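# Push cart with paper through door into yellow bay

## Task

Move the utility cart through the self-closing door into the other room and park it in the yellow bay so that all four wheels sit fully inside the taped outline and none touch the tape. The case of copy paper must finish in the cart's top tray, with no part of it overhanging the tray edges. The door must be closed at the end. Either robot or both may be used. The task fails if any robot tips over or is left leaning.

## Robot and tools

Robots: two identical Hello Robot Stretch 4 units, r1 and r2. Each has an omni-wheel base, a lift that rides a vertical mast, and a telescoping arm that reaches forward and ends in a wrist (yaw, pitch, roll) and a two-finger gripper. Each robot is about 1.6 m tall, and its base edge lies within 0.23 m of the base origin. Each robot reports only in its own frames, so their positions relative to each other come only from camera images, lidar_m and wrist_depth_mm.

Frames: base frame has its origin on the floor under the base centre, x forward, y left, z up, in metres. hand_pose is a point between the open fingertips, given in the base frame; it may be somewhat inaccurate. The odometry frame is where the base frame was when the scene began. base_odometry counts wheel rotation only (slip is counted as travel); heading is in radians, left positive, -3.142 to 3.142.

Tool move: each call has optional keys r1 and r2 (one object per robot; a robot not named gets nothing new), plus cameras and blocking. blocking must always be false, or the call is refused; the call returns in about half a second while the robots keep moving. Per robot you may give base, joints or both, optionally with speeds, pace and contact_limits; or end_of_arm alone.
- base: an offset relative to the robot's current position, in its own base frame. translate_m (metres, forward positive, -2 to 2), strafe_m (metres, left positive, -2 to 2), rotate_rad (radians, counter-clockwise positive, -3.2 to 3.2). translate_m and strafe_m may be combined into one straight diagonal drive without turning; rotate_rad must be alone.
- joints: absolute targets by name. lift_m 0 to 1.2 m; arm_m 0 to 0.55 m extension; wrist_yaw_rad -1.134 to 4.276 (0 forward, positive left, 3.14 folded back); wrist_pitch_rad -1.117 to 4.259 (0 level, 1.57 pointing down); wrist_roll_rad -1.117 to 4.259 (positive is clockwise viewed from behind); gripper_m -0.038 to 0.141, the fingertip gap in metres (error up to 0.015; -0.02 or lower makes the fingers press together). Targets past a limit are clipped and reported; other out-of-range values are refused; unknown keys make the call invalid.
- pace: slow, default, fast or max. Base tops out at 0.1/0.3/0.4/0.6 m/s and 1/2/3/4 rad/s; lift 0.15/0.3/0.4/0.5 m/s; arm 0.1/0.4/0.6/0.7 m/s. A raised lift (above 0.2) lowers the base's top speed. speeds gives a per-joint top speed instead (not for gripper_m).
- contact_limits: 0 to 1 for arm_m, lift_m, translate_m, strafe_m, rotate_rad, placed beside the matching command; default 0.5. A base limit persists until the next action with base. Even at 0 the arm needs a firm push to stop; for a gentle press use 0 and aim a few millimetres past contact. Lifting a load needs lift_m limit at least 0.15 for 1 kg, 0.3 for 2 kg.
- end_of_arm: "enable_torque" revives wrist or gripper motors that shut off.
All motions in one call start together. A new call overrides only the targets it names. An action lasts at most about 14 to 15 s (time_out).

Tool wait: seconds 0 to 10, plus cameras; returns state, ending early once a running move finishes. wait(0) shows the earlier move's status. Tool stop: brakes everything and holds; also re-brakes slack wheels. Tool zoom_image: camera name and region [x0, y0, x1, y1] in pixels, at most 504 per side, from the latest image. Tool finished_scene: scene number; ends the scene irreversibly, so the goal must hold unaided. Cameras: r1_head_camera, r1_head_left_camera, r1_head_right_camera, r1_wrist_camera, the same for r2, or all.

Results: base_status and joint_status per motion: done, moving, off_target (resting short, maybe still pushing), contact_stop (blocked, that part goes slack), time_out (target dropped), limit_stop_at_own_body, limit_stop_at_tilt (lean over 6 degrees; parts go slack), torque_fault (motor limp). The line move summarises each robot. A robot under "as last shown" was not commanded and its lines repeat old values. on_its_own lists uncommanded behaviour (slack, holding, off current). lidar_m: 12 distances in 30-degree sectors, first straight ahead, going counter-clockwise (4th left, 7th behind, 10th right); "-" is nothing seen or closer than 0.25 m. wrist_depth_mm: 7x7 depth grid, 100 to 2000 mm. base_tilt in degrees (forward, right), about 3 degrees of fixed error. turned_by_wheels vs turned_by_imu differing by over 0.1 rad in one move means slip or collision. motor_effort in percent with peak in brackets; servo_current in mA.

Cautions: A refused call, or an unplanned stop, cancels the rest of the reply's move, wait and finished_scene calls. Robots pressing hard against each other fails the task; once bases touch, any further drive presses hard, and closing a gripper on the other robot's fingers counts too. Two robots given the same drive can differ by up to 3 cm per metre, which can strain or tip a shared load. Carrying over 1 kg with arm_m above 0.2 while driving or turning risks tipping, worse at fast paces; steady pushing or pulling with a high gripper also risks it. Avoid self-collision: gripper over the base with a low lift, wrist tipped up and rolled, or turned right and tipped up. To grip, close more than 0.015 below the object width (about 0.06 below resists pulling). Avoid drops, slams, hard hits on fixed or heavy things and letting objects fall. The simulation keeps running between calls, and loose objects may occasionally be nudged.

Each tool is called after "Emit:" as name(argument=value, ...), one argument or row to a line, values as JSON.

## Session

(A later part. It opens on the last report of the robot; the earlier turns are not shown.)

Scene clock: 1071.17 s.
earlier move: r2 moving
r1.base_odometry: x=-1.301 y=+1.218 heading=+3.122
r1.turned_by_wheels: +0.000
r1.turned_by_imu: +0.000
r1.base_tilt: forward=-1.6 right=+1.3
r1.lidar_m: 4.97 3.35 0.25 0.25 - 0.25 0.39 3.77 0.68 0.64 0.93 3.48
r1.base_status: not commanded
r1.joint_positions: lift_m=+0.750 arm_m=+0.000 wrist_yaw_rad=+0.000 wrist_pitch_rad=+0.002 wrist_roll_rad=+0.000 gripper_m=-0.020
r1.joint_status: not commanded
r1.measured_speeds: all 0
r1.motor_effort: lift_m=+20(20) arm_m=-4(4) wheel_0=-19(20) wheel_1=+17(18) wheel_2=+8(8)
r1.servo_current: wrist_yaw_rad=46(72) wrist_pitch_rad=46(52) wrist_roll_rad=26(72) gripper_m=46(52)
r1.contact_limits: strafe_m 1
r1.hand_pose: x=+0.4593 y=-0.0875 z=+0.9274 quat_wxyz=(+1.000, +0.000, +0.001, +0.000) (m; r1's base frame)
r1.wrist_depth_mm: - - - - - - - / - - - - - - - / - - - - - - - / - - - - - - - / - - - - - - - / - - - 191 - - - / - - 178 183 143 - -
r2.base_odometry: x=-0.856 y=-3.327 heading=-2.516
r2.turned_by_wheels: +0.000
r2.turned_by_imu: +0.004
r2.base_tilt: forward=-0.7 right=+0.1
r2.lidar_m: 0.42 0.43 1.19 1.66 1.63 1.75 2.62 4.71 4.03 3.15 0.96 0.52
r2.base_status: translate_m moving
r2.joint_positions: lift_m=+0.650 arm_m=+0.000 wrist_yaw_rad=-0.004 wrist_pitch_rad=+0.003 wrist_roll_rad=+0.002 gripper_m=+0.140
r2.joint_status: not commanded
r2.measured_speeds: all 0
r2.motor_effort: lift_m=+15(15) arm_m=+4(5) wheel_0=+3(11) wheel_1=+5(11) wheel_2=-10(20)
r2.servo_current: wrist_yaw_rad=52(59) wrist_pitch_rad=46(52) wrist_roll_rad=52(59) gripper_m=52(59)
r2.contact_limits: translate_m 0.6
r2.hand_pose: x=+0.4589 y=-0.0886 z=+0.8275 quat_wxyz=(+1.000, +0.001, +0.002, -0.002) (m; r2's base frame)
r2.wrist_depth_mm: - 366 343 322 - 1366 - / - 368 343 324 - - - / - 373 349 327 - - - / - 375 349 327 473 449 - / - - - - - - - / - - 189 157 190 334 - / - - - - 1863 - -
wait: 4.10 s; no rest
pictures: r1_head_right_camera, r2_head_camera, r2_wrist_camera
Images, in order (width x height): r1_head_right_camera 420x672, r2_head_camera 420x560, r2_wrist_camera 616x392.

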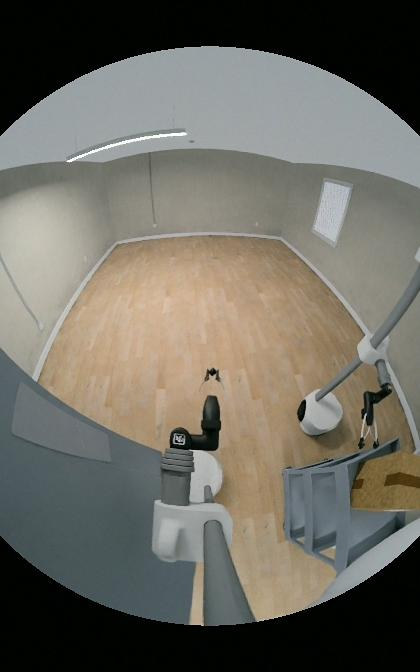

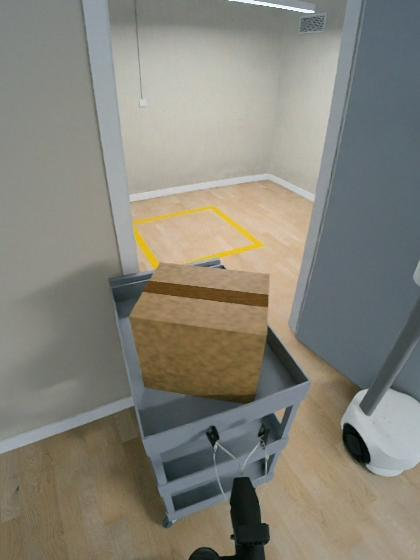

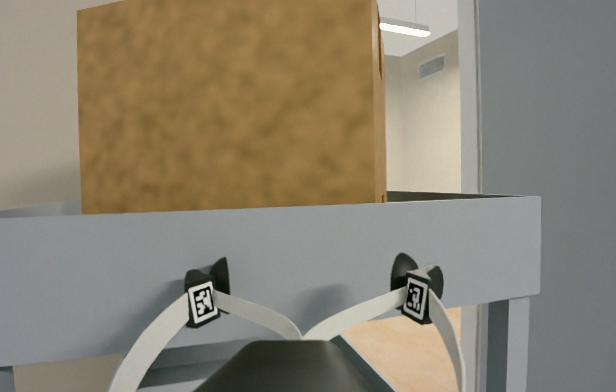

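Emit:
move(
  blocking=false,
  r2={"base":{"translate_m":-0.06,"strafe_m":0.13}},
)

Emit:
wait(
  seconds=1.4,
)

Emit:
move(
  blocking=false,
  r2={"base":{"translate_m":0.2},"pace":"slow","contact_limits":{"translate_m":0.6}},
)

Emit:
wait(
  seconds=2.7,
  cameras=["r2_head_camera","r2_wrist_camera","r1_head_right_camera"],
)

Scene clock: 1087.33 s.
earlier move: r2 done
move: r2 moving
r1: as last shown
r1.lidar_m: 4.98 3.29 0.25 0.25 - 0.25 0.38 3.79 0.66 0.63 0.96 3.44
r1.motor_effort: lift_m=+20(20) arm_m=-4(4) wheel_0=-18(19) wheel_1=+18(18) wheel_2=+8(8)
r1.servo_current: wrist_yaw_rad=26(59) wrist_pitch_rad=46(46) wrist_roll_rad=52(72) gripper_m=46(46)
r1.contact_limits: strafe_m 1
r2.base_odometry: x=-0.829 y=-3.342 heading=-2.516
r2.turned_by_wheels: +0.000
r2.turned_by_imu: +0.001
r2.base_tilt: forward=-0.6 right=+0.1
r2.lidar_m: 0.43 0.71 1.20 1.60 1.57 1.72 2.57 4.70 4.07 3.22 1.00 0.55
r2.base_status: translate_m moving; strafe_m moving
r2.joint_positions: lift_m=+0.650 arm_m=+0.000 wrist_yaw_rad=-0.004 wrist_pitch_rad=+0.003 wrist_roll_rad=+0.002 gripper_m=+0.140
r2.joint_status: not commanded
r2.measured_speeds: translate_m=-0.049 strafe_m=+0.111 rotate_rad=+0.001 lift_m=+0.000 arm_m=+0.000 wrist_yaw_rad=+0.000 wrist_pitch_rad=+0.000 wrist_roll_rad=+0.000
r2.motor_effort: lift_m=+15(15) arm_m=+4(5) wheel_0=-7(12) wheel_1=+8(10) wheel_2=+6(7)
r2.servo_current: wrist_yaw_rad=46(59) wrist_pitch_rad=39(46) wrist_roll_rad=46(59) gripper_m=52(52)
r2.hand_pose: x=+0.4589 y=-0.0886 z=+0.8275 quat_wxyz=(+1.000, +0.001, +0.002, -0.002) (m; r2's base frame)
r2.wrist_depth_mm: - 384 357 336 324 - - / - 384 359 340 324 - - / - 389 362 342 329 - - / - 392 366 343 329 492 - / - - - - - - - / - - 191 155 187 - - / - 138 - - 1808 359 -
pictures: none

Scene clock: 1088.63 s.
earlier move: r2 done
r1.base_odometry: x=-1.301 y=+1.218 heading=+3.122
r1.turned_by_wheels: +0.000
r1.turned_by_imu: +0.000
r1.base_tilt: forward=-1.5 right=+1.3
r1.lidar_m: 4.98 3.32 0.25 0.25 - 0.25 0.38 3.79 0.67 0.62 1.08 3.43
r1.base_status: not commanded
r1.joint_positions: lift_m=+0.750 arm_m=+0.000 wrist_yaw_rad=+0.000 wrist_pitch_rad=+0.002 wrist_roll_rad=+0.000 gripper_m=-0.020
r1.joint_status: not commanded
r1.measured_speeds: all 0
r1.motor_effort: lift_m=+20(20) arm_m=-4(4) wheel_0=-19(20) wheel_1=+17(18) wheel_2=+8(8)
r1.servo_current: wrist_yaw_rad=59(65) wrist_pitch_rad=39(52) wrist_roll_rad=46(72) gripper_m=46(46)
r1.contact_limits: strafe_m 1
r1.hand_pose: x=+0.4593 y=-0.0875 z=+0.9274 quat_wxyz=(+1.000, +0.000, +0.001, +0.000) (m; r1's base frame)
r1.wrist_depth_mm: - - - - - - - / - - - - - - - / - - - - - - - / - - - - - - - / - - - - - - - / - - - 191 - - - / - - 178 183 143 - -
r2.base_odometry: x=-0.731 y=-3.397 heading=-2.516
r2.turned_by_wheels: +0.000
r2.turned_by_imu: +0.000
r2.base_tilt: forward=-0.7 right=+0.1
r2.lidar_m: 0.46 1.10 1.19 1.50 1.48 1.59 2.34 4.70 4.25 3.33 1.10 0.56
r2.base_status: done
r2.joint_positions: lift_m=+0.650 arm_m=+0.000 wrist_yaw_rad=-0.003 wrist_pitch_rad=+0.003 wrist_roll_rad=+0.002 gripper_m=+0.140
r2.joint_status: not commanded
r2.measured_speeds: all 0
r2.motor_effort: lift_m=+15(15) arm_m=+4(5) wheel_0=-1(14) wheel_1=+3(10) wheel_2=+4(8)
r2.servo_current: wrist_yaw_rad=46(65) wrist_pitch_rad=39(46) wrist_roll_rad=46(59) gripper_m=52(52)
r2.hand_pose: x=+0.4590 y=-0.0883 z=+0.8275 quat_wxyz=(+1.000, +0.001, +0.002, -0.001) (m; r2's base frame)
r2.wrist_depth_mm: - - 430 415 384 366 - / - - 436 413 387 368 - / - - 439 415 392 370 - / - - 442 415 389 373 - / - - - - - - - / - 187 176 157 192 189 - / - - 265 - - 1808 -
wait: 1.30 of 1.4 s (r2 has come to rest)
pictures: none

Scene clock: 1089.13 s.
move: r2 moving
r1: as last shown
r1.base_tilt: forward=-1.6 right=+1.3
r1.lidar_m: 5.00 3.32 0.25 0.25 - 0.25 0.37 3.80 0.66 0.64 1.11 3.44
r1.servo_current: wrist_yaw_rad=46(65) wrist_pitch_rad=39(52) wrist_roll_rad=52(65) gripper_m=39(46)
r1.contact_limits: strafe_m 1
r2.base_odometry: x=-0.741 y=-3.404 heading=-2.515
r2.turned_by_wheels: +0.000
r2.turned_by_imu: +0.000
r2.base_tilt: forward=-0.7 right=+0.1
r2.lidar_m: 0.46 1.07 1.19 1.51 1.47 1.56 2.41 4.70 4.24 3.31 1.11 0.54
r2.base_status: translate_m moving
r2.joint_positions: lift_m=+0.650 arm_m=+0.000 wrist_yaw_rad=-0.003 wrist_pitch_rad=+0.003 wrist_roll_rad=+0.002 gripper_m=+0.140
r2.joint_status: not commanded
r2.measured_speeds: translate_m=+0.048 strafe_m=+0.000 rotate_rad=-0.003 lift_m=+0.000 arm_m=+0.000 wrist_yaw_rad=+0.000 wrist_pitch_rad=+0.000 wrist_roll_rad=+0.000
r2.motor_effort: lift_m=+15(15) arm_m=+4(4) wheel_0=+8(9) wheel_1=+6(7) wheel_2=-8(10)
r2.servo_current: wrist_yaw_rad=33(52) wrist_pitch_rad=52(52) wrist_roll_rad=39(52) gripper_m=52(59)
r2.contact_limits: translate_m 0.6
r2.hand_pose: x=+0.4590 y=-0.0883 z=+0.8275 quat_wxyz=(+1.000, +0.001, +0.002, -0.001) (m; r2's base frame)
r2.wrist_depth_mm: - - 421 402 373 355 - / - - 421 399 377 359 - / - - 424 404 382 362 - / - - 427 407 382 362 - / - - - - - - - / - 187 176 157 192 189 - / - - 255 - - 1808 -
pictures: none

Scene clock: 1091.83 s.
earlier move: r2 moving
r1.base_odometry: x=-1.301 y=+1.218 heading=+3.122
r1.turned_by_wheels: +0.000
r1.turned_by_imu: +0.000
r1.base_tilt: forward=-1.6 right=+1.3
r1.lidar_m: 5.00 3.31 0.25 0.25 - 0.25 0.35 0.93 0.47 0.50 0.96 3.45
r1.base_status: not commanded
r1.joint_positions: lift_m=+0.750 arm_m=+0.000 wrist_yaw_rad=+0.000 wrist_pitch_rad=+0.002 wrist_roll_rad=+0.000 gripper_m=-0.020
r1.joint_status: not commanded
r1.measured_speeds: all 0
r1.motor_effort: lift_m=+20(20) arm_m=-4(4) wheel_0=-19(20) wheel_1=+17(18) wheel_2=+8(9)
r1.servo_current: wrist_yaw_rad=46(72) wrist_pitch_rad=39(52) wrist_roll_rad=39(65) gripper_m=46(52)
r1.contact_limits: strafe_m 1
r1.hand_pose: x=+0.4593 y=-0.0875 z=+0.9274 quat_wxyz=(+1.000, +0.000, +0.001, +0.000) (m; r1's base frame)
r1.wrist_depth_mm: - - - - - - - / - - - - - - - / - - - - - - - / - - - - - - - / - - - - - - - / - - - 191 - - - / - - 178 183 143 - -
r2.base_odometry: x=-0.893 y=-3.513 heading=-2.517
r2.turned_by_wheels: -0.002
r2.turned_by_imu: -0.129
r2.base_tilt: forward=-0.7 right=+0.1
r2.lidar_m: 0.44 0.72 0.95 1.30 1.61 1.67 2.28 4.85 4.63 1.07 0.95 0.41
r2.base_status: translate_m moving
r2.joint_positions: lift_m=+0.650 arm_m=+0.000 wrist_yaw_rad=-0.031 wrist_pitch_rad=+0.003 wrist_roll_rad=+0.002 gripper_m=+0.140
r2.joint_status: not commanded
r2.measured_speeds: all 0
r2.motor_effort: lift_m=+15(15) arm_m=+4(5) wheel_0=-4(14) wheel_1=+1(8) wheel_2=-19(31)
r2.servo_current: wrist_yaw_rad=208(221) wrist_pitch_rad=46(52) wrist_roll_rad=39(59) gripper_m=46(59)
r2.contact_limits: translate_m 0.6
r2.hand_pose: x=+0.4564 y=-0.0963 z=+0.8275 quat_wxyz=(+1.000, +0.001, +0.002, -0.015) (m; r2's base frame)
r2.wrist_depth_mm: - - 306 324 351 377 - / - - 307 325 351 379 - / - - 309 329 353 379 - / 488 615 309 327 355 384 - / 449 303 220 174 156 - - / - 202 206 176 155 185 - / - 1863 - - 157 - -
wait: 2.70 s; no rest
pictures: r1_head_right_camera, r2_head_camera, r2_wrist_camera
Images, in order (width x height): r1_head_right_camera 420x672, r2_head_camera 420x560, r2_wrist_camera 616x392.

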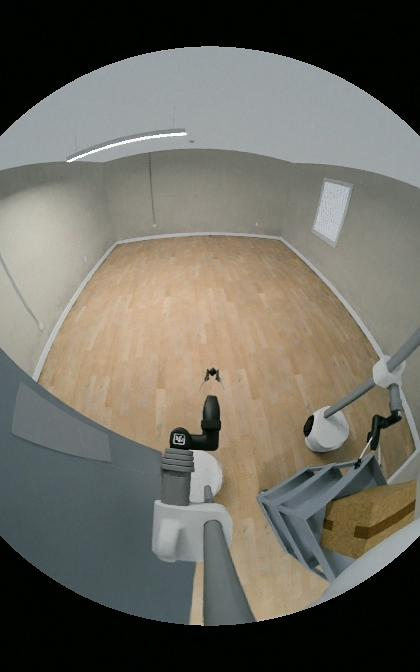

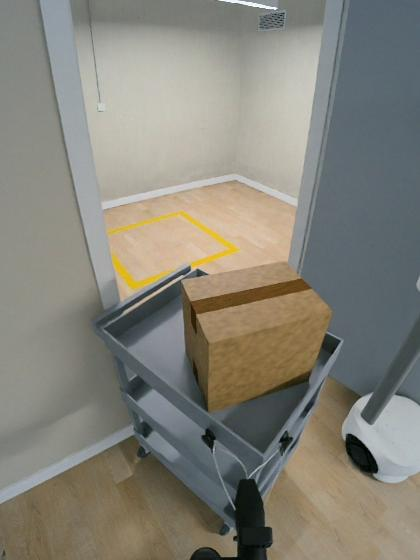

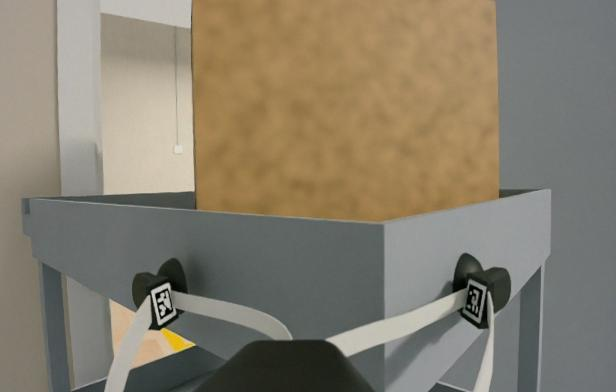

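Emit:
move(
  blocking=false,
  r2={"base":{"translate_m":-0.35}},
)

Emit:
wait(
  seconds=2.1,
)

Emit:
move(
  blocking=false,
  r2={"base":{"rotate_rad":-0.6}},
)

Emit:
wait(
  seconds=1.5,
  cameras=["r2_head_camera","r2_head_left_camera"],
)

Scene clock: 1125.17 s.
earlier move: r2 done
move: r2 moving
r1: as last shown
r1.lidar_m: 4.99 3.34 0.25 0.25 - 0.25 0.36 0.97 0.45 0.49 0.97 3.46
r1.motor_effort: lift_m=+20(20) arm_m=-4(4) wheel_0=-18(19) wheel_1=+18(18) wheel_2=+8(8)
r1.servo_current: wrist_yaw_rad=52(52) wrist_pitch_rad=39(46) wrist_roll_rad=52(72) gripper_m=46(46)
r1.contact_limits: strafe_m 1
r2.base_odometry: x=-0.868 y=-3.495 heading=-2.518
r2.turned_by_wheels: -0.001
r2.turned_by_imu: -0.001
r2.base_tilt: forward=-0.7 right=+0.1
r2.lidar_m: 0.42 0.73 1.00 1.33 1.59 1.64 2.27 4.85 4.65 3.32 0.98 0.42
r2.base_status: translate_m moving
r2.joint_positions: lift_m=+0.650 arm_m=+0.000 wrist_yaw_rad=-0.020 wrist_pitch_rad=+0.003 wrist_roll_rad=+0.002 gripper_m=+0.140
r2.joint_status: not commanded
r2.measured_speeds: translate_m=-0.120 strafe_m=-0.001 rotate_rad=-0.001 lift_m=+0.000 arm_m=+0.000 wrist_yaw_rad=+0.082 wrist_pitch_rad=+0.000 wrist_roll_rad=+0.000
r2.motor_effort: lift_m=+15(15) arm_m=+4(5) wheel_0=-11(17) wheel_1=-7(9) wheel_2=+6(18)
r2.servo_current: wrist_yaw_rad=124(221) wrist_pitch_rad=39(46) wrist_roll_rad=46(52) gripper_m=59(59)
r2.hand_pose: x=+0.4574 y=-0.0931 z=+0.8275 quat_wxyz=(+1.000, +0.001, +0.002, -0.010) (m; r2's base frame)
r2.wrist_depth_mm: - - 322 336 359 379 - / - - 325 340 359 379 - / - - 329 340 362 384 - / - 407 325 338 362 384 - / - 355 243 187 169 - - / - 189 216 182 169 196 473 / - - - - - - -
pictures: none

Scene clock: 1127.27 s.
earlier move: r2 moving
r1.base_odometry: x=-1.301 y=+1.218 heading=+3.122
r1.turned_by_wheels: +0.000
r1.turned_by_imu: +0.000
r1.base_tilt: forward=-1.6 right=+1.3
r1.lidar_m: 4.99 3.32 0.25 0.25 - 0.25 0.35 0.93 0.46 0.50 0.96 3.45
r1.base_status: not commanded
r1.joint_positions: lift_m=+0.750 arm_m=+0.000 wrist_yaw_rad=+0.000 wrist_pitch_rad=+0.002 wrist_roll_rad=+0.000 gripper_m=-0.020
r1.joint_status: not commanded
r1.measured_speeds: all 0
r1.motor_effort: lift_m=+20(20) arm_m=-4(4) wheel_0=-19(19) wheel_1=+17(18) wheel_2=+8(9)
r1.servo_current: wrist_yaw_rad=39(65) wrist_pitch_rad=33(46) wrist_roll_rad=39(72) gripper_m=46(52)
r1.contact_limits: strafe_m 1
r1.hand_pose: x=+0.4593 y=-0.0875 z=+0.9274 quat_wxyz=(+1.000, +0.000, +0.001, +0.000) (m; r1's base frame)
r1.wrist_depth_mm: - - - - - - - / - - - - - - - / - - - - - - - / - - - - - - - / - - - - - - - / - - - 191 - - - / - - 177 183 143 - -
r2.base_odometry: x=-0.609 y=-3.309 heading=-2.517
r2.turned_by_wheels: +0.001
r2.turned_by_imu: +0.001
r2.base_tilt: forward=-0.7 right=+0.0
r2.lidar_m: 0.74 1.20 1.27 1.51 1.40 1.46 1.97 4.58 4.71 3.48 1.15 0.85
r2.base_status: translate_m moving
r2.joint_positions: lift_m=+0.650 arm_m=+0.000 wrist_yaw_rad=-0.003 wrist_pitch_rad=+0.003 wrist_roll_rad=+0.002 gripper_m=+0.140
r2.joint_status: not commanded
r2.measured_speeds: all 0
r2.motor_effort: lift_m=+15(15) arm_m=+5(5) wheel_0=-3(17) wheel_1=-3(9) wheel_2=+5(18)
r2.servo_current: wrist_yaw_rad=59(221) wrist_pitch_rad=46(46) wrist_roll_rad=39(65) gripper_m=46(59)
r2.hand_pose: x=+0.4590 y=-0.0882 z=+0.8275 quat_wxyz=(+1.000, +0.001, +0.002, -0.001) (m; r2's base frame)
r2.wrist_depth_mm: - - - - - - - / - - - 647 683 - - / - - - 647 676 - - / - - - 574 683 - - / - - - 549 - - - / - 187 197 488 198 184 - / - - 778 - - - -
wait: 2.10 s; no rest
pictures: none

Scene clock: 1127.77 s.
earlier move: r2 done
move: r2 moving
r1: as last shown
r1.lidar_m: 4.99 3.32 0.25 0.25 - 0.25 0.36 0.93 0.46 0.51 0.94 3.45
r1.motor_effort: lift_m=+20(20) arm_m=-4(4) wheel_0=-19(19) wheel_1=+17(18) wheel_2=+8(8)
r1.servo_current: wrist_yaw_rad=65(65) wrist_pitch_rad=46(46) wrist_roll_rad=65(65) gripper_m=39(52)
r1.contact_limits: strafe_m 1
r2.base_odometry: x=-0.609 y=-3.309 heading=-2.769
r2.turned_by_wheels: -0.251
r2.turned_by_imu: -0.244
r2.base_tilt: forward=-0.7 right=+0.1
r2.lidar_m: 0.71 0.86 1.22 1.43 1.42 1.42 1.66 2.85 4.58 3.87 3.33 1.15
r2.base_status: rotate_rad moving
r2.joint_positions: lift_m=+0.650 arm_m=+0.000 wrist_yaw_rad=-0.003 wrist_pitch_rad=+0.003 wrist_roll_rad=+0.002 gripper_m=+0.140
r2.joint_status: not commanded
r2.measured_speeds: translate_m=+0.002 strafe_m=+0.001 rotate_rad=-0.970 lift_m=+0.000 arm_m=+0.000 wrist_yaw_rad=+0.000 wrist_pitch_rad=+0.000 wrist_roll_rad=+0.000
r2.motor_effort: lift_m=+15(15) arm_m=+5(5) wheel_0=+10(10) wheel_1=+8(10) wheel_2=+11(11)
r2.servo_current: wrist_yaw_rad=52(59) wrist_pitch_rad=39(46) wrist_roll_rad=39(52) gripper_m=52(52)
r2.hand_pose: x=+0.4590 y=-0.0882 z=+0.8275 quat_wxyz=(+1.000, +0.001, +0.002, -0.001) (m; r2's base frame)
r2.wrist_depth_mm: - - - - - 976 - / - - 691 - - 991 - / - - 668 732 - - 854 / - 634 647 - - 991 - / - - 504 - - 1008 - / - 220 216 1708 187 186 - / - - - - - 1025 -
pictures: none

Scene clock: 1128.67 s.
earlier move: r2 done
r1.base_odometry: x=-1.301 y=+1.218 heading=+3.122
r1.turned_by_wheels: +0.000
r1.turned_by_imu: +0.000
r1.base_tilt: forward=-1.6 right=+1.3
r1.lidar_m: 4.99 3.31 0.25 0.25 - 0.25 0.37 0.96 0.47 0.48 0.92 3.47
r1.base_status: not commanded
r1.joint_positions: lift_m=+0.750 arm_m=+0.000 wrist_yaw_rad=+0.000 wrist_pitch_rad=+0.002 wrist_roll_rad=+0.000 gripper_m=-0.020
r1.joint_status: not commanded
r1.measured_speeds: all 0
r1.motor_effort: lift_m=+20(20) arm_m=-4(4) wheel_0=-19(20) wheel_1=+18(18) wheel_2=+8(8)
r1.servo_current: wrist_yaw_rad=52(72) wrist_pitch_rad=46(46) wrist_roll_rad=46(65) gripper_m=46(52)
r1.contact_limits: strafe_m 1
r1.hand_pose: x=+0.4593 y=-0.0875 z=+0.9274 quat_wxyz=(+1.000, +0.000, +0.001, +0.000) (m; r1's base frame)
r1.wrist_depth_mm: - - - - - - - / - - - - - - - / - - - - - - - / - - - - - - - / - - - - - - - / - - - 190 - - - / - - 178 183 143 - -
r2.base_odometry: x=-0.609 y=-3.309 heading=-3.117
r2.turned_by_wheels: -0.348
r2.turned_by_imu: -0.339
r2.base_tilt: forward=-0.7 right=+0.1
r2.lidar_m: 0.95 0.72 1.06 1.26 1.53 1.42 1.45 1.84 4.08 4.63 3.57 1.16
r2.base_status: done
r2.joint_positions: lift_m=+0.650 arm_m=+0.000 wrist_yaw_rad=-0.003 wrist_pitch_rad=+0.003 wrist_roll_rad=+0.002 gripper_m=+0.140
r2.joint_status: not commanded
r2.measured_speeds: all 0
r2.motor_effort: lift_m=+15(15) arm_m=+4(5) wheel_0=+3(10) wheel_1=+3(10) wheel_2=+4(11)
r2.servo_current: wrist_yaw_rad=52(59) wrist_pitch_rad=39(52) wrist_roll_rad=52(59) gripper_m=46(52)
r2.hand_pose: x=+0.4590 y=-0.0881 z=+0.8275 quat_wxyz=(+1.000, +0.001, +0.002, -0.001) (m; r2's base frame)
r2.wrist_depth_mm: - - - - 1281 - - / 640 - - - 1255 - - / 615 723 - - 1078 - - / 627 723 - 1118 1281 - - / - - - 1138 - - - / - 220 177 166 187 - - / - - - - - 1708 1708
wait: 0.90 of 1.5 s (r2 has come to rest)
pictures: r2_head_camera, r2_head_left_camera
Images, in order (width x height): r2_head_camera 420x560, r2_head_left_camera 420x672.

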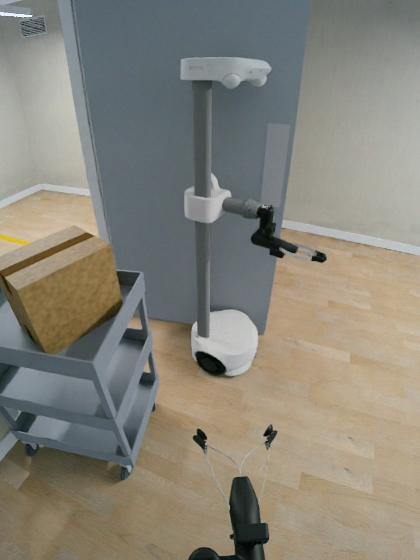

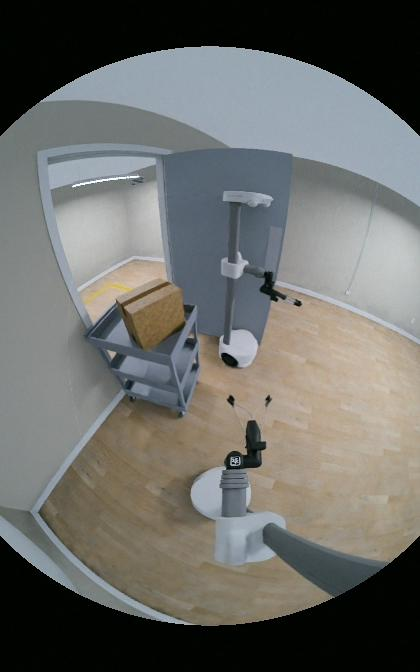

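Emit:
move(
  blocking=false,
  r2={"base":{"strafe_m":0.82}},
)

Emit:
wait(
  seconds=3.8,
  cameras=["r2_head_camera","r2_head_left_camera","r2_wrist_camera"],
)

Scene clock: 1139.77 s.
move: r2 moving
r1: as last shown
r1.lidar_m: 5.00 3.34 0.25 0.25 - 0.25 0.38 0.95 0.48 0.52 0.95 3.42
r1.motor_effort: lift_m=+20(20) arm_m=-4(4) wheel_0=-19(19) wheel_1=+17(18) wheel_2=+8(8)
r1.servo_current: wrist_yaw_rad=59(72) wrist_pitch_rad=39(46) wrist_roll_rad=59(65) gripper_m=46(46)
r1.contact_limits: strafe_m 1
r1.wrist_depth_mm: - - - - - - - / - - - - - - - / - - - - - - - / - - - - - - - / - - - - - - - / - - - 191 - - - / - - 178 183 144 - -
r2.base_odometry: x=-0.608 y=-3.345 heading=-3.116
r2.turned_by_wheels: +0.000
r2.turned_by_imu: +0.001
r2.base_tilt: forward=-0.7 right=+0.1
r2.lidar_m: 0.89 0.71 1.09 1.21 1.51 1.41 1.45 1.86 4.05 4.67 3.60 1.17
r2.base_status: strafe_m moving
r2.joint_positions: lift_m=+0.650 arm_m=+0.000 wrist_yaw_rad=-0.003 wrist_pitch_rad=+0.003 wrist_roll_rad=+0.002 gripper_m=+0.140
r2.joint_status: not commanded
r2.measured_speeds: translate_m=-0.002 strafe_m=+0.139 rotate_rad=+0.009 lift_m=+0.000 arm_m=+0.000 wrist_yaw_rad=+0.000 wrist_pitch_rad=+0.000 wrist_roll_rad=+0.000
r2.motor_effort: lift_m=+15(15) arm_m=+5(5) wheel_0=-10(13) wheel_1=+11(11) wheel_2=+0(3)
r2.servo_current: wrist_yaw_rad=46(52) wrist_pitch_rad=46(46) wrist_roll_rad=46(52) gripper_m=59(59)
r2.hand_pose: x=+0.4590 y=-0.0881 z=+0.8275 quat_wxyz=(+1.000, +0.001, +0.002, -0.001) (m; r2's base frame)
r2.wrist_depth_mm: - - - 1118 1281 - - / 621 - - 1118 1308 - - / 609 699 - - 1078 - - / 597 691 - - - - - / - - - 1098 - - - / 462 - 191 166 187 - - / 449 - - - - 1708 1863
pictures: none

Scene clock: 1143.33 s.
earlier move: r2 done
r1.base_odometry: x=-1.301 y=+1.218 heading=+3.122
r1.turned_by_wheels: +0.000
r1.turned_by_imu: +0.000
r1.base_tilt: forward=-1.6 right=+1.3
r1.lidar_m: 4.98 3.34 0.25 0.25 - 0.25 0.36 0.94 0.45 0.50 2.79 3.46
r1.base_status: not commanded
r1.joint_positions: lift_m=+0.750 arm_m=+0.000 wrist_yaw_rad=+0.000 wrist_pitch_rad=+0.002 wrist_roll_rad=+0.000 gripper_m=-0.020
r1.joint_status: not commanded
r1.measured_speeds: all 0
r1.motor_effort: lift_m=+20(20) arm_m=-4(4) wheel_0=-18(19) wheel_1=+18(18) wheel_2=+8(9)
r1.servo_current: wrist_yaw_rad=39(72) wrist_pitch_rad=46(52) wrist_roll_rad=46(72) gripper_m=46(46)
r1.contact_limits: strafe_m 1
r1.hand_pose: x=+0.4593 y=-0.0875 z=+0.9274 quat_wxyz=(+1.000, +0.000, +0.001, +0.000) (m; r1's base frame)
r1.wrist_depth_mm: - - - - - - - / - - - - - - - / - - - - - - - / - - - - - - - / - - - - - - - / - - - 191 - - - / - - 178 183 144 - -
r2.base_odometry: x=-0.588 y=-4.129 heading=-3.116
r2.turned_by_wheels: +0.000
r2.turned_by_imu: +0.001
r2.base_tilt: forward=-0.6 right=+0.1
r2.lidar_m: 0.71 0.50 0.44 0.50 0.64 1.07 1.11 1.43 3.14 5.42 1.61 0.70
r2.base_status: done
r2.joint_positions: lift_m=+0.650 arm_m=+0.000 wrist_yaw_rad=-0.003 wrist_pitch_rad=+0.003 wrist_roll_rad=+0.002 gripper_m=+0.140
r2.joint_status: not commanded
r2.measured_speeds: all 0
r2.motor_effort: lift_m=+15(15) arm_m=+4(5) wheel_0=+0(13) wheel_1=+1(12) wheel_2=+0(3)
r2.servo_current: wrist_yaw_rad=52(65) wrist_pitch_rad=39(52) wrist_roll_rad=52(59) gripper_m=59(59)
r2.hand_pose: x=+0.4590 y=-0.0881 z=+0.8275 quat_wxyz=(+1.000, +0.001, +0.002, -0.001) (m; r2's base frame)
r2.wrist_depth_mm: 442 - - - - - - / 442 - - - 574 504 1060 / 445 - - - 585 500 668 / 445 - 535 508 480 462 436 / 433 - 539 517 477 449 436 / 445 187 216 - 188 184 1078 / 439 - - - - - 723
wait: 3.57 of 3.8 s (r2 has come to rest)
pictures: r2_head_camera, r2_head_left_camera, r2_wrist_camera
Images, in order (width x height): r2_head_camera 420x560, r2_head_left_camera 420x672, r2_wrist_camera 616x392.

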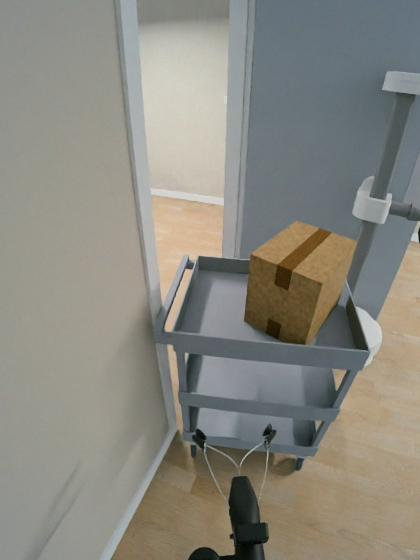

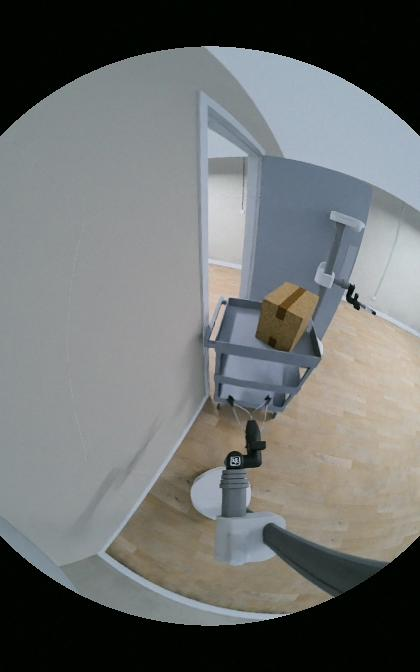

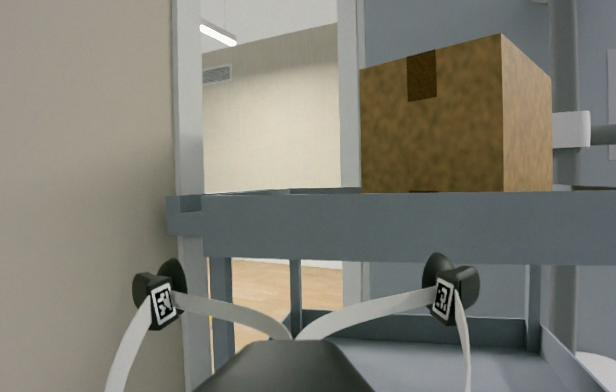

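Emit:
move(
  blocking=false,
  r2={"base":{"translate_m":0.46,"strafe_m":-0.02},"pace":"slow","contact_limits":{"translate_m":0.5}},
)

Emit:
wait(
  seconds=5.3,
  cameras=["r2_head_camera","r2_wrist_camera","r1_head_right_camera"],
)

Scene clock: 1157.70 s.
move: r2 moving
r1: as last shown
r1.lidar_m: 4.99 3.31 0.25 0.25 - 0.25 0.39 0.94 0.46 0.50 2.78 3.45
r1.motor_effort: lift_m=+20(20) arm_m=-4(4) wheel_0=-19(19) wheel_1=+17(18) wheel_2=+8(8)
r1.servo_current: wrist_yaw_rad=65(65) wrist_pitch_rad=46(46) wrist_roll_rad=39(59) gripper_m=33(46)
r1.contact_limits: strafe_m 1
r1.wrist_depth_mm: - - - - - - - / - - - - - - - / - - - - - - - / - - - - - - - / - - - - - - - / - - - 191 - - - / - - 178 183 143 - -
r2.base_odometry: x=-0.601 y=-4.128 heading=-3.116
r2.turned_by_wheels: +0.000
r2.turned_by_imu: +0.001
r2.base_tilt: forward=-0.7 right=+0.1
r2.lidar_m: 0.71 0.50 0.45 0.49 0.62 1.08 1.13 1.45 3.15 5.42 1.61 0.71
r2.base_status: translate_m moving; strafe_m moving
r2.joint_positions: lift_m=+0.650 arm_m=+0.000 wrist_yaw_rad=-0.003 wrist_pitch_rad=+0.003 wrist_roll_rad=+0.002 gripper_m=+0.140
r2.joint_status: not commanded
r2.measured_speeds: translate_m=+0.049 strafe_m=-0.002 rotate_rad=+0.002 lift_m=+0.000 arm_m=+0.000 wrist_yaw_rad=+0.000 wrist_pitch_rad=+0.000 wrist_roll_rad=+0.000
r2.motor_effort: lift_m=+15(15) arm_m=+4(5) wheel_0=+8(10) wheel_1=+6(6) wheel_2=-8(9)
r2.servo_current: wrist_yaw_rad=46(59) wrist_pitch_rad=39(46) wrist_roll_rad=52(59) gripper_m=39(59)
r2.contact_limits: translate_m 0.5
r2.hand_pose: x=+0.4590 y=-0.0881 z=+0.8275 quat_wxyz=(+1.000, +0.001, +0.002, -0.001) (m; r2's base frame)
r2.wrist_depth_mm: 439 - - - - 492 - / 442 - - - 559 492 1060 / 442 - - - 574 496 634 / 430 - 525 500 473 449 430 / 439 - 525 946 466 439 427 / 430 187 196 - 187 183 1078 / 439 - - - - - -
pictures: none

Scene clock: 1163.00 s.
earlier move: r2 moving
r1.base_odometry: x=-1.301 y=+1.218 heading=+3.122
r1.turned_by_wheels: +0.000
r1.turned_by_imu: +0.000
r1.base_tilt: forward=-1.6 right=+1.3
r1.lidar_m: 4.98 3.33 0.25 0.25 - 0.25 0.35 0.37 0.41 0.51 2.80 3.47
r1.base_status: not commanded
r1.joint_positions: lift_m=+0.750 arm_m=+0.000 wrist_yaw_rad=+0.000 wrist_pitch_rad=+0.002 wrist_roll_rad=+0.000 gripper_m=-0.020
r1.joint_status: not commanded
r1.measured_speeds: all 0
r1.motor_effort: lift_m=+20(20) arm_m=-4(4) wheel_0=-19(19) wheel_1=+17(18) wheel_2=+8(8)
r1.servo_current: wrist_yaw_rad=46(72) wrist_pitch_rad=46(52) wrist_roll_rad=46(72) gripper_m=39(52)
r1.contact_limits: strafe_m 1
r1.hand_pose: x=+0.4593 y=-0.0875 z=+0.9274 quat_wxyz=(+1.000, +0.000, +0.001, +0.000) (m; r1's base frame)
r1.wrist_depth_mm: - - - - - - - / - - - - - - - / - - - - - - - / - - - - - - - / - - - - - - - / - - - 191 - - - / - - 178 183 144 - -
r2.base_odometry: x=-1.048 y=-4.120 heading=-3.116
r2.turned_by_wheels: +0.000
r2.turned_by_imu: +0.001
r2.base_tilt: forward=-0.7 right=+0.1
r2.lidar_m: 0.42 0.34 0.29 0.30 0.42 0.90 1.52 2.01 4.34 5.13 0.71 0.48
r2.base_status: translate_m moving; strafe_m moving
r2.joint_positions: lift_m=+0.650 arm_m=+0.000 wrist_yaw_rad=-0.003 wrist_pitch_rad=+0.003 wrist_roll_rad=+0.002 gripper_m=+0.140
r2.joint_status: not commanded
r2.measured_speeds: all 0
r2.motor_effort: lift_m=+15(15) arm_m=+5(5) wheel_0=+1(11) wheel_1=+3(8) wheel_2=-6(16)
r2.servo_current: wrist_yaw_rad=46(65) wrist_pitch_rad=39(52) wrist_roll_rad=46(59) gripper_m=46(59)
r2.contact_limits: translate_m 0.5
r2.hand_pose: x=+0.4590 y=-0.0882 z=+0.8275 quat_wxyz=(+1.000, +0.001, +0.002, -0.001) (m; r2's base frame)
r2.wrist_depth_mm: - - - - 379 342 315 / - - - - 384 343 319 / - - - - 384 349 320 / - - - - 245 340 314 / 243 243 244 245 246 246 247 / - 243 246 245 197 189 248 / 1863 263 - - - - -
wait: 5.30 s; no rest
pictures: r1_head_right_camera, r2_head_camera, r2_wrist_camera
Images, in order (width x height): r1_head_right_camera 420x672, r2_head_camera 420x560, r2_wrist_camera 616x392.

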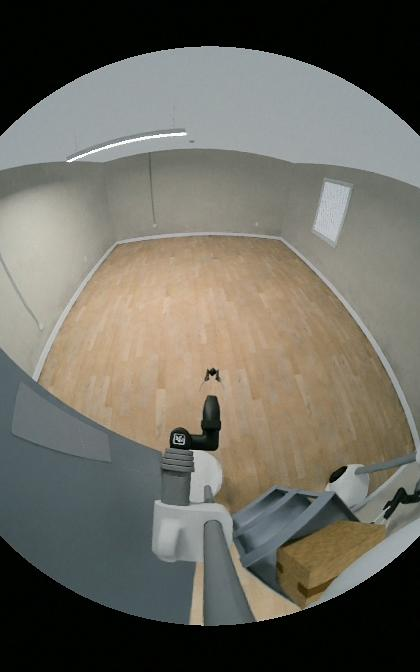

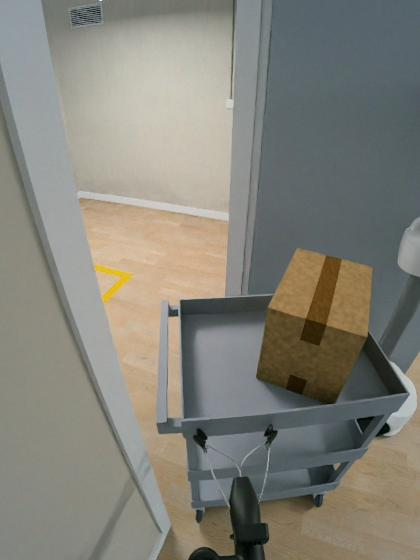

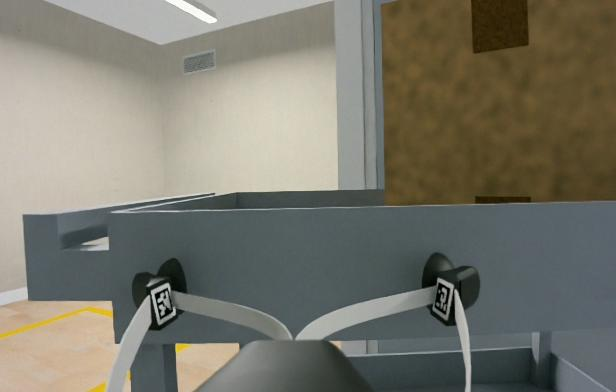

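Emit:
wait(
  seconds=0.1,
  cameras=["r2_head_left_camera","r2_head_right_camera","r1_head_left_camera"],
)

Emit:
zoom_image(
  camera="r2_head_left_camera",
  region=[140, 150, 400, 480],
)

Scene clock: 1191.10 s.
earlier move: r2 done
r1.base_odometry: x=-1.301 y=+1.218 heading=+3.122
r1.turned_by_wheels: +0.000
r1.turned_by_imu: +0.000
r1.base_tilt: forward=-1.6 right=+1.3
r1.lidar_m: 5.00 3.32 0.25 0.25 - 0.25 0.38 0.40 0.39 0.54 2.78 3.46
r1.base_status: not commanded
r1.joint_positions: lift_m=+0.750 arm_m=+0.000 wrist_yaw_rad=+0.000 wrist_pitch_rad=+0.002 wrist_roll_rad=+0.000 gripper_m=-0.020
r1.joint_status: not commanded
r1.measured_speeds: all 0
r1.motor_effort: lift_m=+20(20) arm_m=-4(4) wheel_0=-19(19) wheel_1=+18(18) wheel_2=+8(8)
r1.servo_current: wrist_yaw_rad=52(72) wrist_pitch_rad=39(52) wrist_roll_rad=39(72) gripper_m=39(52)
r1.contact_limits: strafe_m 1
r1.hand_pose: x=+0.4593 y=-0.0875 z=+0.9274 quat_wxyz=(+1.000, +0.000, +0.001, +0.000) (m; r1's base frame)
r1.wrist_depth_mm: - - - - - - - / - - - - - - - / - - - - - - - / - - - - - - - / - - - - - - - / - - - 191 - - - / - - 178 183 143 - -
r2.base_odometry: x=-1.048 y=-4.120 heading=-3.116
r2.turned_by_wheels: +0.000
r2.turned_by_imu: +0.000
r2.base_tilt: forward=-0.7 right=+0.1
r2.lidar_m: 0.45 0.31 0.29 0.32 0.42 0.91 1.54 1.99 4.32 5.16 0.69 0.48
r2.base_status: done
r2.joint_positions: lift_m=+0.650 arm_m=+0.000 wrist_yaw_rad=-0.003 wrist_pitch_rad=+0.003 wrist_roll_rad=+0.002 gripper_m=+0.140
r2.joint_status: not commanded
r2.measured_speeds: all 0
r2.motor_effort: lift_m=+15(15) arm_m=+4(5) wheel_0=+4(11) wheel_1=+3(8) wheel_2=-5(16)
r2.servo_current: wrist_yaw_rad=52(65) wrist_pitch_rad=39(52) wrist_roll_rad=59(59) gripper_m=52(59)
r2.contact_limits: translate_m 0.5
r2.hand_pose: x=+0.4590 y=-0.0882 z=+0.8275 quat_wxyz=(+1.000, +0.001, +0.002, -0.001) (m; r2's base frame)
r2.wrist_depth_mm: - - - - 377 340 315 / - - - - 382 345 319 / - - - - 384 349 322 / - - - - 245 340 314 / 243 244 244 244 245 247 247 / - 244 245 245 198 188 247 / 1863 263 - - - - -
wait: 0.00 of 0.1 s (r2 has come to rest)
pictures: r1_head_left_camera, r2_head_left_camera, r2_head_right_camera
Images, in order (width x height): r1_head_left_camera 420x672, r2_head_left_camera 420x672, r2_head_right_camera 420x672.

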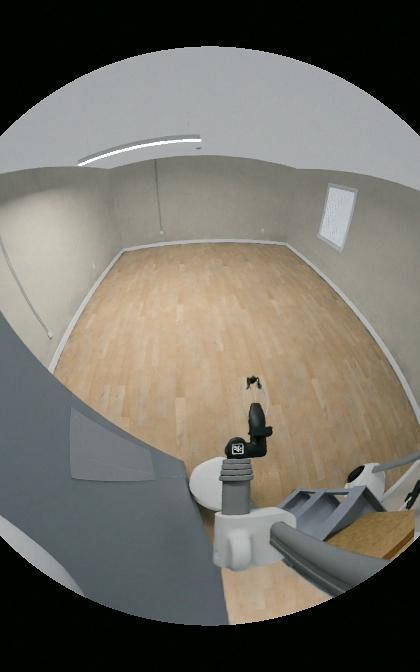

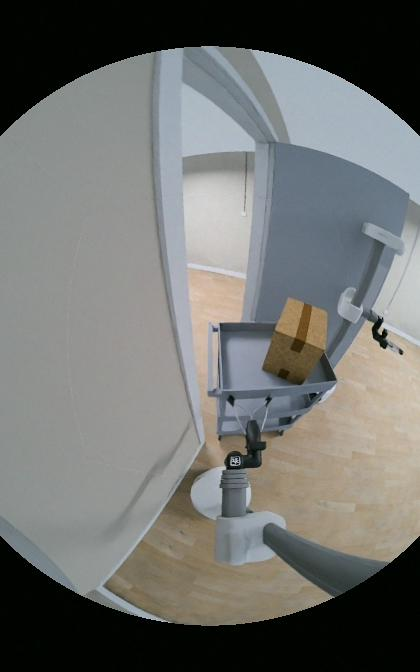

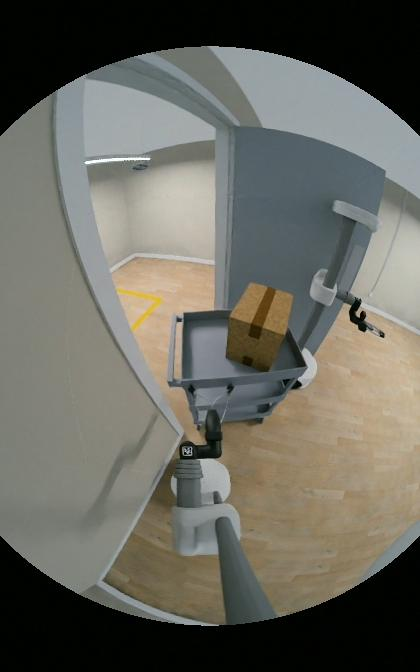

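Scaled by 1.527 from the camera's 420x672 image, which has a finer 600x960 frame.

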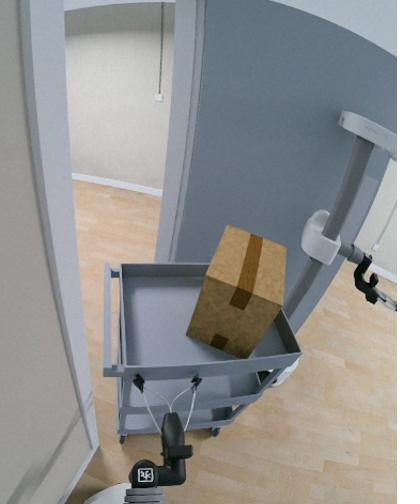

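Emit:
move(
  blocking=false,
  r2={"base":{"translate_m":-0.05}},
)

Emit:
wait(
  seconds=0.8,
)

Emit:
move(
  blocking=false,
  r2={"base":{"translate_m":0.27},"joints":{"wrist_yaw_rad":0.25},"pace":"slow","contact_limits":{"translate_m":0.4}},
)

Emit:
wait(
  seconds=3.5,
  cameras=["r2_head_left_camera","r2_wrist_camera","r2_head_camera"],
)

Scene clock: 1202.30 s.
move: r2 moving
r1: as last shown
r1.lidar_m: 4.99 3.34 0.25 0.25 - 0.25 0.37 0.39 0.39 0.51 2.78 3.42
r1.servo_current: wrist_yaw_rad=26(52) wrist_pitch_rad=39(46) wrist_roll_rad=72(72) gripper_m=39(46)
r1.contact_limits: strafe_m 1
r1.wrist_depth_mm: - - - - - - - / - - - - - - - / - - - - - - - / - - - - - - - / - - - - - - - / - - - 190 - - - / - - 178 183 143 - -
r2.base_odometry: x=-1.018 y=-4.120 heading=-3.117
r2.turned_by_wheels: +0.000
r2.turned_by_imu: +0.000
r2.base_tilt: forward=-0.6 right=+0.0
r2.lidar_m: 0.48 0.36 0.31 0.30 0.44 0.94 1.51 1.93 4.24 5.18 0.78 0.53
r2.base_status: translate_m moving
r2.joint_positions: lift_m=+0.650 arm_m=+0.000 wrist_yaw_rad=-0.003 wrist_pitch_rad=+0.003 wrist_roll_rad=+0.002 gripper_m=+0.140
r2.joint_status: not commanded
r2.measured_speeds: translate_m=-0.107 strafe_m=+0.001 rotate_rad=-0.002 lift_m=+0.000 arm_m=+0.000 wrist_yaw_rad=+0.000 wrist_pitch_rad=+0.000 wrist_roll_rad=+0.000
r2.motor_effort: lift_m=+15(15) arm_m=+4(5) wheel_0=-9(9) wheel_1=-6(8) wheel_2=+9(13)
r2.servo_current: wrist_yaw_rad=59(59) wrist_pitch_rad=46(46) wrist_roll_rad=52(52) gripper_m=52(59)
r2.hand_pose: x=+0.4590 y=-0.0882 z=+0.8275 quat_wxyz=(+1.000, +0.001, +0.002, -0.001) (m; r2's base frame)
r2.wrist_depth_mm: - - - - 404 364 336 / - - - - 407 368 336 / - - - - 407 373 338 / - - 615 272 271 362 334 / - 271 272 272 272 273 273 / - 272 272 272 198 186 - / 1921 1756 307 - - - -
pictures: none

Scene clock: 1203.00 s.
earlier move: r2 done
r1.base_odometry: x=-1.301 y=+1.218 heading=+3.122
r1.turned_by_wheels: +0.000
r1.turned_by_imu: +0.000
r1.base_tilt: forward=-1.6 right=+1.2
r1.lidar_m: 4.97 3.34 0.25 0.25 - 0.25 0.36 0.38 0.40 0.53 2.77 3.46
r1.base_status: not commanded
r1.joint_positions: lift_m=+0.750 arm_m=+0.000 wrist_yaw_rad=+0.000 wrist_pitch_rad=+0.002 wrist_roll_rad=+0.000 gripper_m=-0.020
r1.joint_status: not commanded
r1.measured_speeds: all 0
r1.motor_effort: lift_m=+20(20) arm_m=-4(4) wheel_0=-19(19) wheel_1=+17(18) wheel_2=+8(8)
r1.servo_current: wrist_yaw_rad=46(65) wrist_pitch_rad=39(52) wrist_roll_rad=46(72) gripper_m=39(46)
r1.contact_limits: strafe_m 1
r1.hand_pose: x=+0.4593 y=-0.0875 z=+0.9274 quat_wxyz=(+1.000, +0.000, +0.001, +0.000) (m; r1's base frame)
r1.wrist_depth_mm: - - - - - - - / - - - - - - - / - - - - - - - / - - - - - - - / - - - - - - - / - - - 191 - - - / - - 178 183 143 - -
r2.base_odometry: x=-0.999 y=-4.119 heading=-3.117
r2.turned_by_wheels: +0.000
r2.turned_by_imu: +0.000
r2.base_tilt: forward=-0.7 right=+0.0
r2.lidar_m: 0.52 0.36 0.32 0.32 0.42 0.99 1.51 1.92 4.20 5.21 0.76 0.56
r2.base_status: done
r2.joint_positions: lift_m=+0.650 arm_m=+0.000 wrist_yaw_rad=-0.003 wrist_pitch_rad=+0.003 wrist_roll_rad=+0.002 gripper_m=+0.140
r2.joint_status: not commanded
r2.measured_speeds: all 0
r2.motor_effort: lift_m=+15(15) arm_m=+5(5) wheel_0=-2(9) wheel_1=-3(8) wheel_2=+2(13)
r2.servo_current: wrist_yaw_rad=39(59) wrist_pitch_rad=39(52) wrist_roll_rad=39(52) gripper_m=52(59)
r2.hand_pose: x=+0.4590 y=-0.0882 z=+0.8275 quat_wxyz=(+1.000, +0.001, +0.002, -0.001) (m; r2's base frame)
r2.wrist_depth_mm: - - - - 424 382 351 / - - - - 427 384 355 / - - - - 430 387 355 / - - 615 - 418 377 347 / - 293 294 291 294 294 296 / - - 293 165 191 182 - / 1756 1756 309 - - - -
wait: 0.70 of 0.8 s (r2 has come to rest)
pictures: none

Scene clock: 1203.50 s.
move: r2 moving
r1: as last shown
r1.base_tilt: forward=-1.6 right=+1.3
r1.lidar_m: 4.98 3.32 0.25 0.25 - 0.25 0.36 0.38 0.40 0.53 2.79 3.43
r1.motor_effort: lift_m=+20(20) arm_m=-4(4) wheel_0=-19(19) wheel_1=+18(18) wheel_2=+8(8)
r1.servo_current: wrist_yaw_rad=39(72) wrist_pitch_rad=46(46) wrist_roll_rad=46(72) gripper_m=46(46)
r1.contact_limits: strafe_m 1
r1.wrist_depth_mm: - - - - - - - / - - - - - - - / - - - - - - - / - - - - - - - / - - - - - - - / - - - 191 - - - / - - 178 184 144 - -
r2.base_odometry: x=-1.011 y=-4.119 heading=-3.116
r2.turned_by_wheels: +0.000
r2.turned_by_imu: +0.000
r2.base_tilt: forward=-0.7 right=+0.1
r2.lidar_m: 0.50 0.34 0.29 0.33 0.44 0.93 1.50 1.92 4.25 5.19 0.74 0.55
r2.base_status: translate_m moving
r2.joint_positions: lift_m=+0.650 arm_m=+0.000 wrist_yaw_rad=+0.240 wrist_pitch_rad=+0.003 wrist_roll_rad=+0.002 gripper_m=+0.140
r2.joint_status: wrist_yaw_rad moving
r2.measured_speeds: translate_m=+0.048 strafe_m=+0.000 rotate_rad=-0.003 lift_m=+0.000 arm_m=+0.000 wrist_yaw_rad=+0.272 wrist_pitch_rad=+0.000 wrist_roll_rad=+0.000
r2.motor_effort: lift_m=+15(15) arm_m=+4(5) wheel_0=+5(11) wheel_1=+7(7) wheel_2=-8(10)
r2.servo_current: wrist_yaw_rad=78(85) wrist_pitch_rad=46(46) wrist_roll_rad=39(52) gripper_m=59(59)
r2.contact_limits: translate_m 0.4
r2.hand_pose: x=+0.4717 y=-0.0165 z=+0.8275 quat_wxyz=(+0.993, +0.001, +0.002, +0.119) (m; r2's base frame)
r2.wrist_depth_mm: 241 - - - - - 340 / 242 - - - - 368 336 / 244 - - - - 370 345 / 245 - - 530 - 243 334 / 244 271 285 267 254 239 230 / 241 263 278 263 198 235 232 / 244 277 1863 - - - -
pictures: none

Scene clock: 1207.00 s.
earlier move: r2 done
r1.base_odometry: x=-1.301 y=+1.218 heading=+3.122
r1.turned_by_wheels: +0.000
r1.turned_by_imu: +0.000
r1.base_tilt: forward=-1.6 right=+1.3
r1.lidar_m: 4.99 3.32 0.25 0.25 - 0.25 0.37 0.39 0.40 1.05 2.79 3.44
r1.base_status: not commanded
r1.joint_positions: lift_m=+0.750 arm_m=+0.000 wrist_yaw_rad=+0.000 wrist_pitch_rad=+0.002 wrist_roll_rad=+0.000 gripper_m=-0.020
r1.joint_status: not commanded
r1.measured_speeds: all 0
r1.motor_effort: lift_m=+20(20) arm_m=-4(4) wheel_0=-19(19) wheel_1=+18(18) wheel_2=+8(9)
r1.servo_current: wrist_yaw_rad=59(72) wrist_pitch_rad=39(52) wrist_roll_rad=39(72) gripper_m=39(52)
r1.contact_limits: strafe_m 1
r1.hand_pose: x=+0.4593 y=-0.0875 z=+0.9274 quat_wxyz=(+1.000, +0.000, +0.001, +0.000) (m; r1's base frame)
r1.wrist_depth_mm: - - - - - - - / - - - - - - - / - - - - - - - / - - - - - - - / - - - - - - - / - - - 191 - - - / - - 177 183 144 - -
r2.base_odometry: x=-1.268 y=-4.126 heading=-3.116
r2.turned_by_wheels: +0.000
r2.turned_by_imu: +0.001
r2.base_tilt: forward=-0.6 right=+0.0
r2.lidar_m: 0.49 0.25 0.25 0.25 0.27 0.66 1.76 2.25 4.91 4.81 0.78 0.53
r2.base_status: done
r2.joint_positions: lift_m=+0.650 arm_m=+0.000 wrist_yaw_rad=+0.247 wrist_pitch_rad=+0.003 wrist_roll_rad=+0.002 gripper_m=+0.140
r2.joint_status: all done
r2.measured_speeds: all 0
r2.motor_effort: lift_m=+15(15) arm_m=+4(5) wheel_0=+4(11) wheel_1=+5(8) wheel_2=-5(15)
r2.servo_current: wrist_yaw_rad=52(85) wrist_pitch_rad=39(46) wrist_roll_rad=39(59) gripper_m=52(59)
r2.contact_limits: translate_m 0.4
r2.hand_pose: x=+0.4719 y=-0.0142 z=+0.8275 quat_wxyz=(+0.992, +0.001, +0.002, +0.123) (m; r2's base frame)
r2.wrist_depth_mm: - - - - - 854 338 / - - - - - 364 336 / - - - - - 364 343 / - - - 512 - 236 332 / - - 268 255 244 233 227 / - - 264 254 200 231 227 / 1808 1756 1756 - - - -
wait: 3.50 s; at rest by 3.47 s
pictures: r2_head_camera, r2_head_left_camera, r2_wrist_camera
Images, in order (width x height): r2_head_camera 420x560, r2_head_left_camera 420x672, r2_wrist_camera 616x392.

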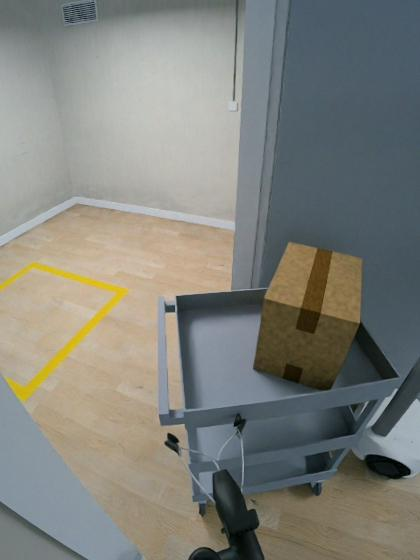

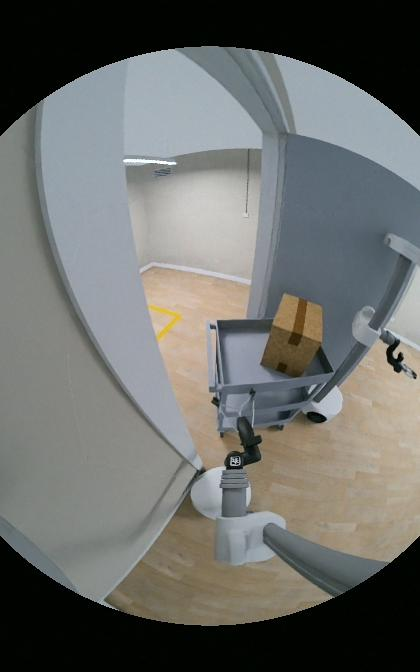

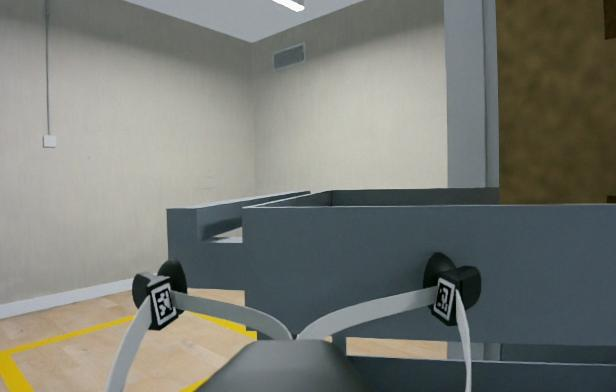

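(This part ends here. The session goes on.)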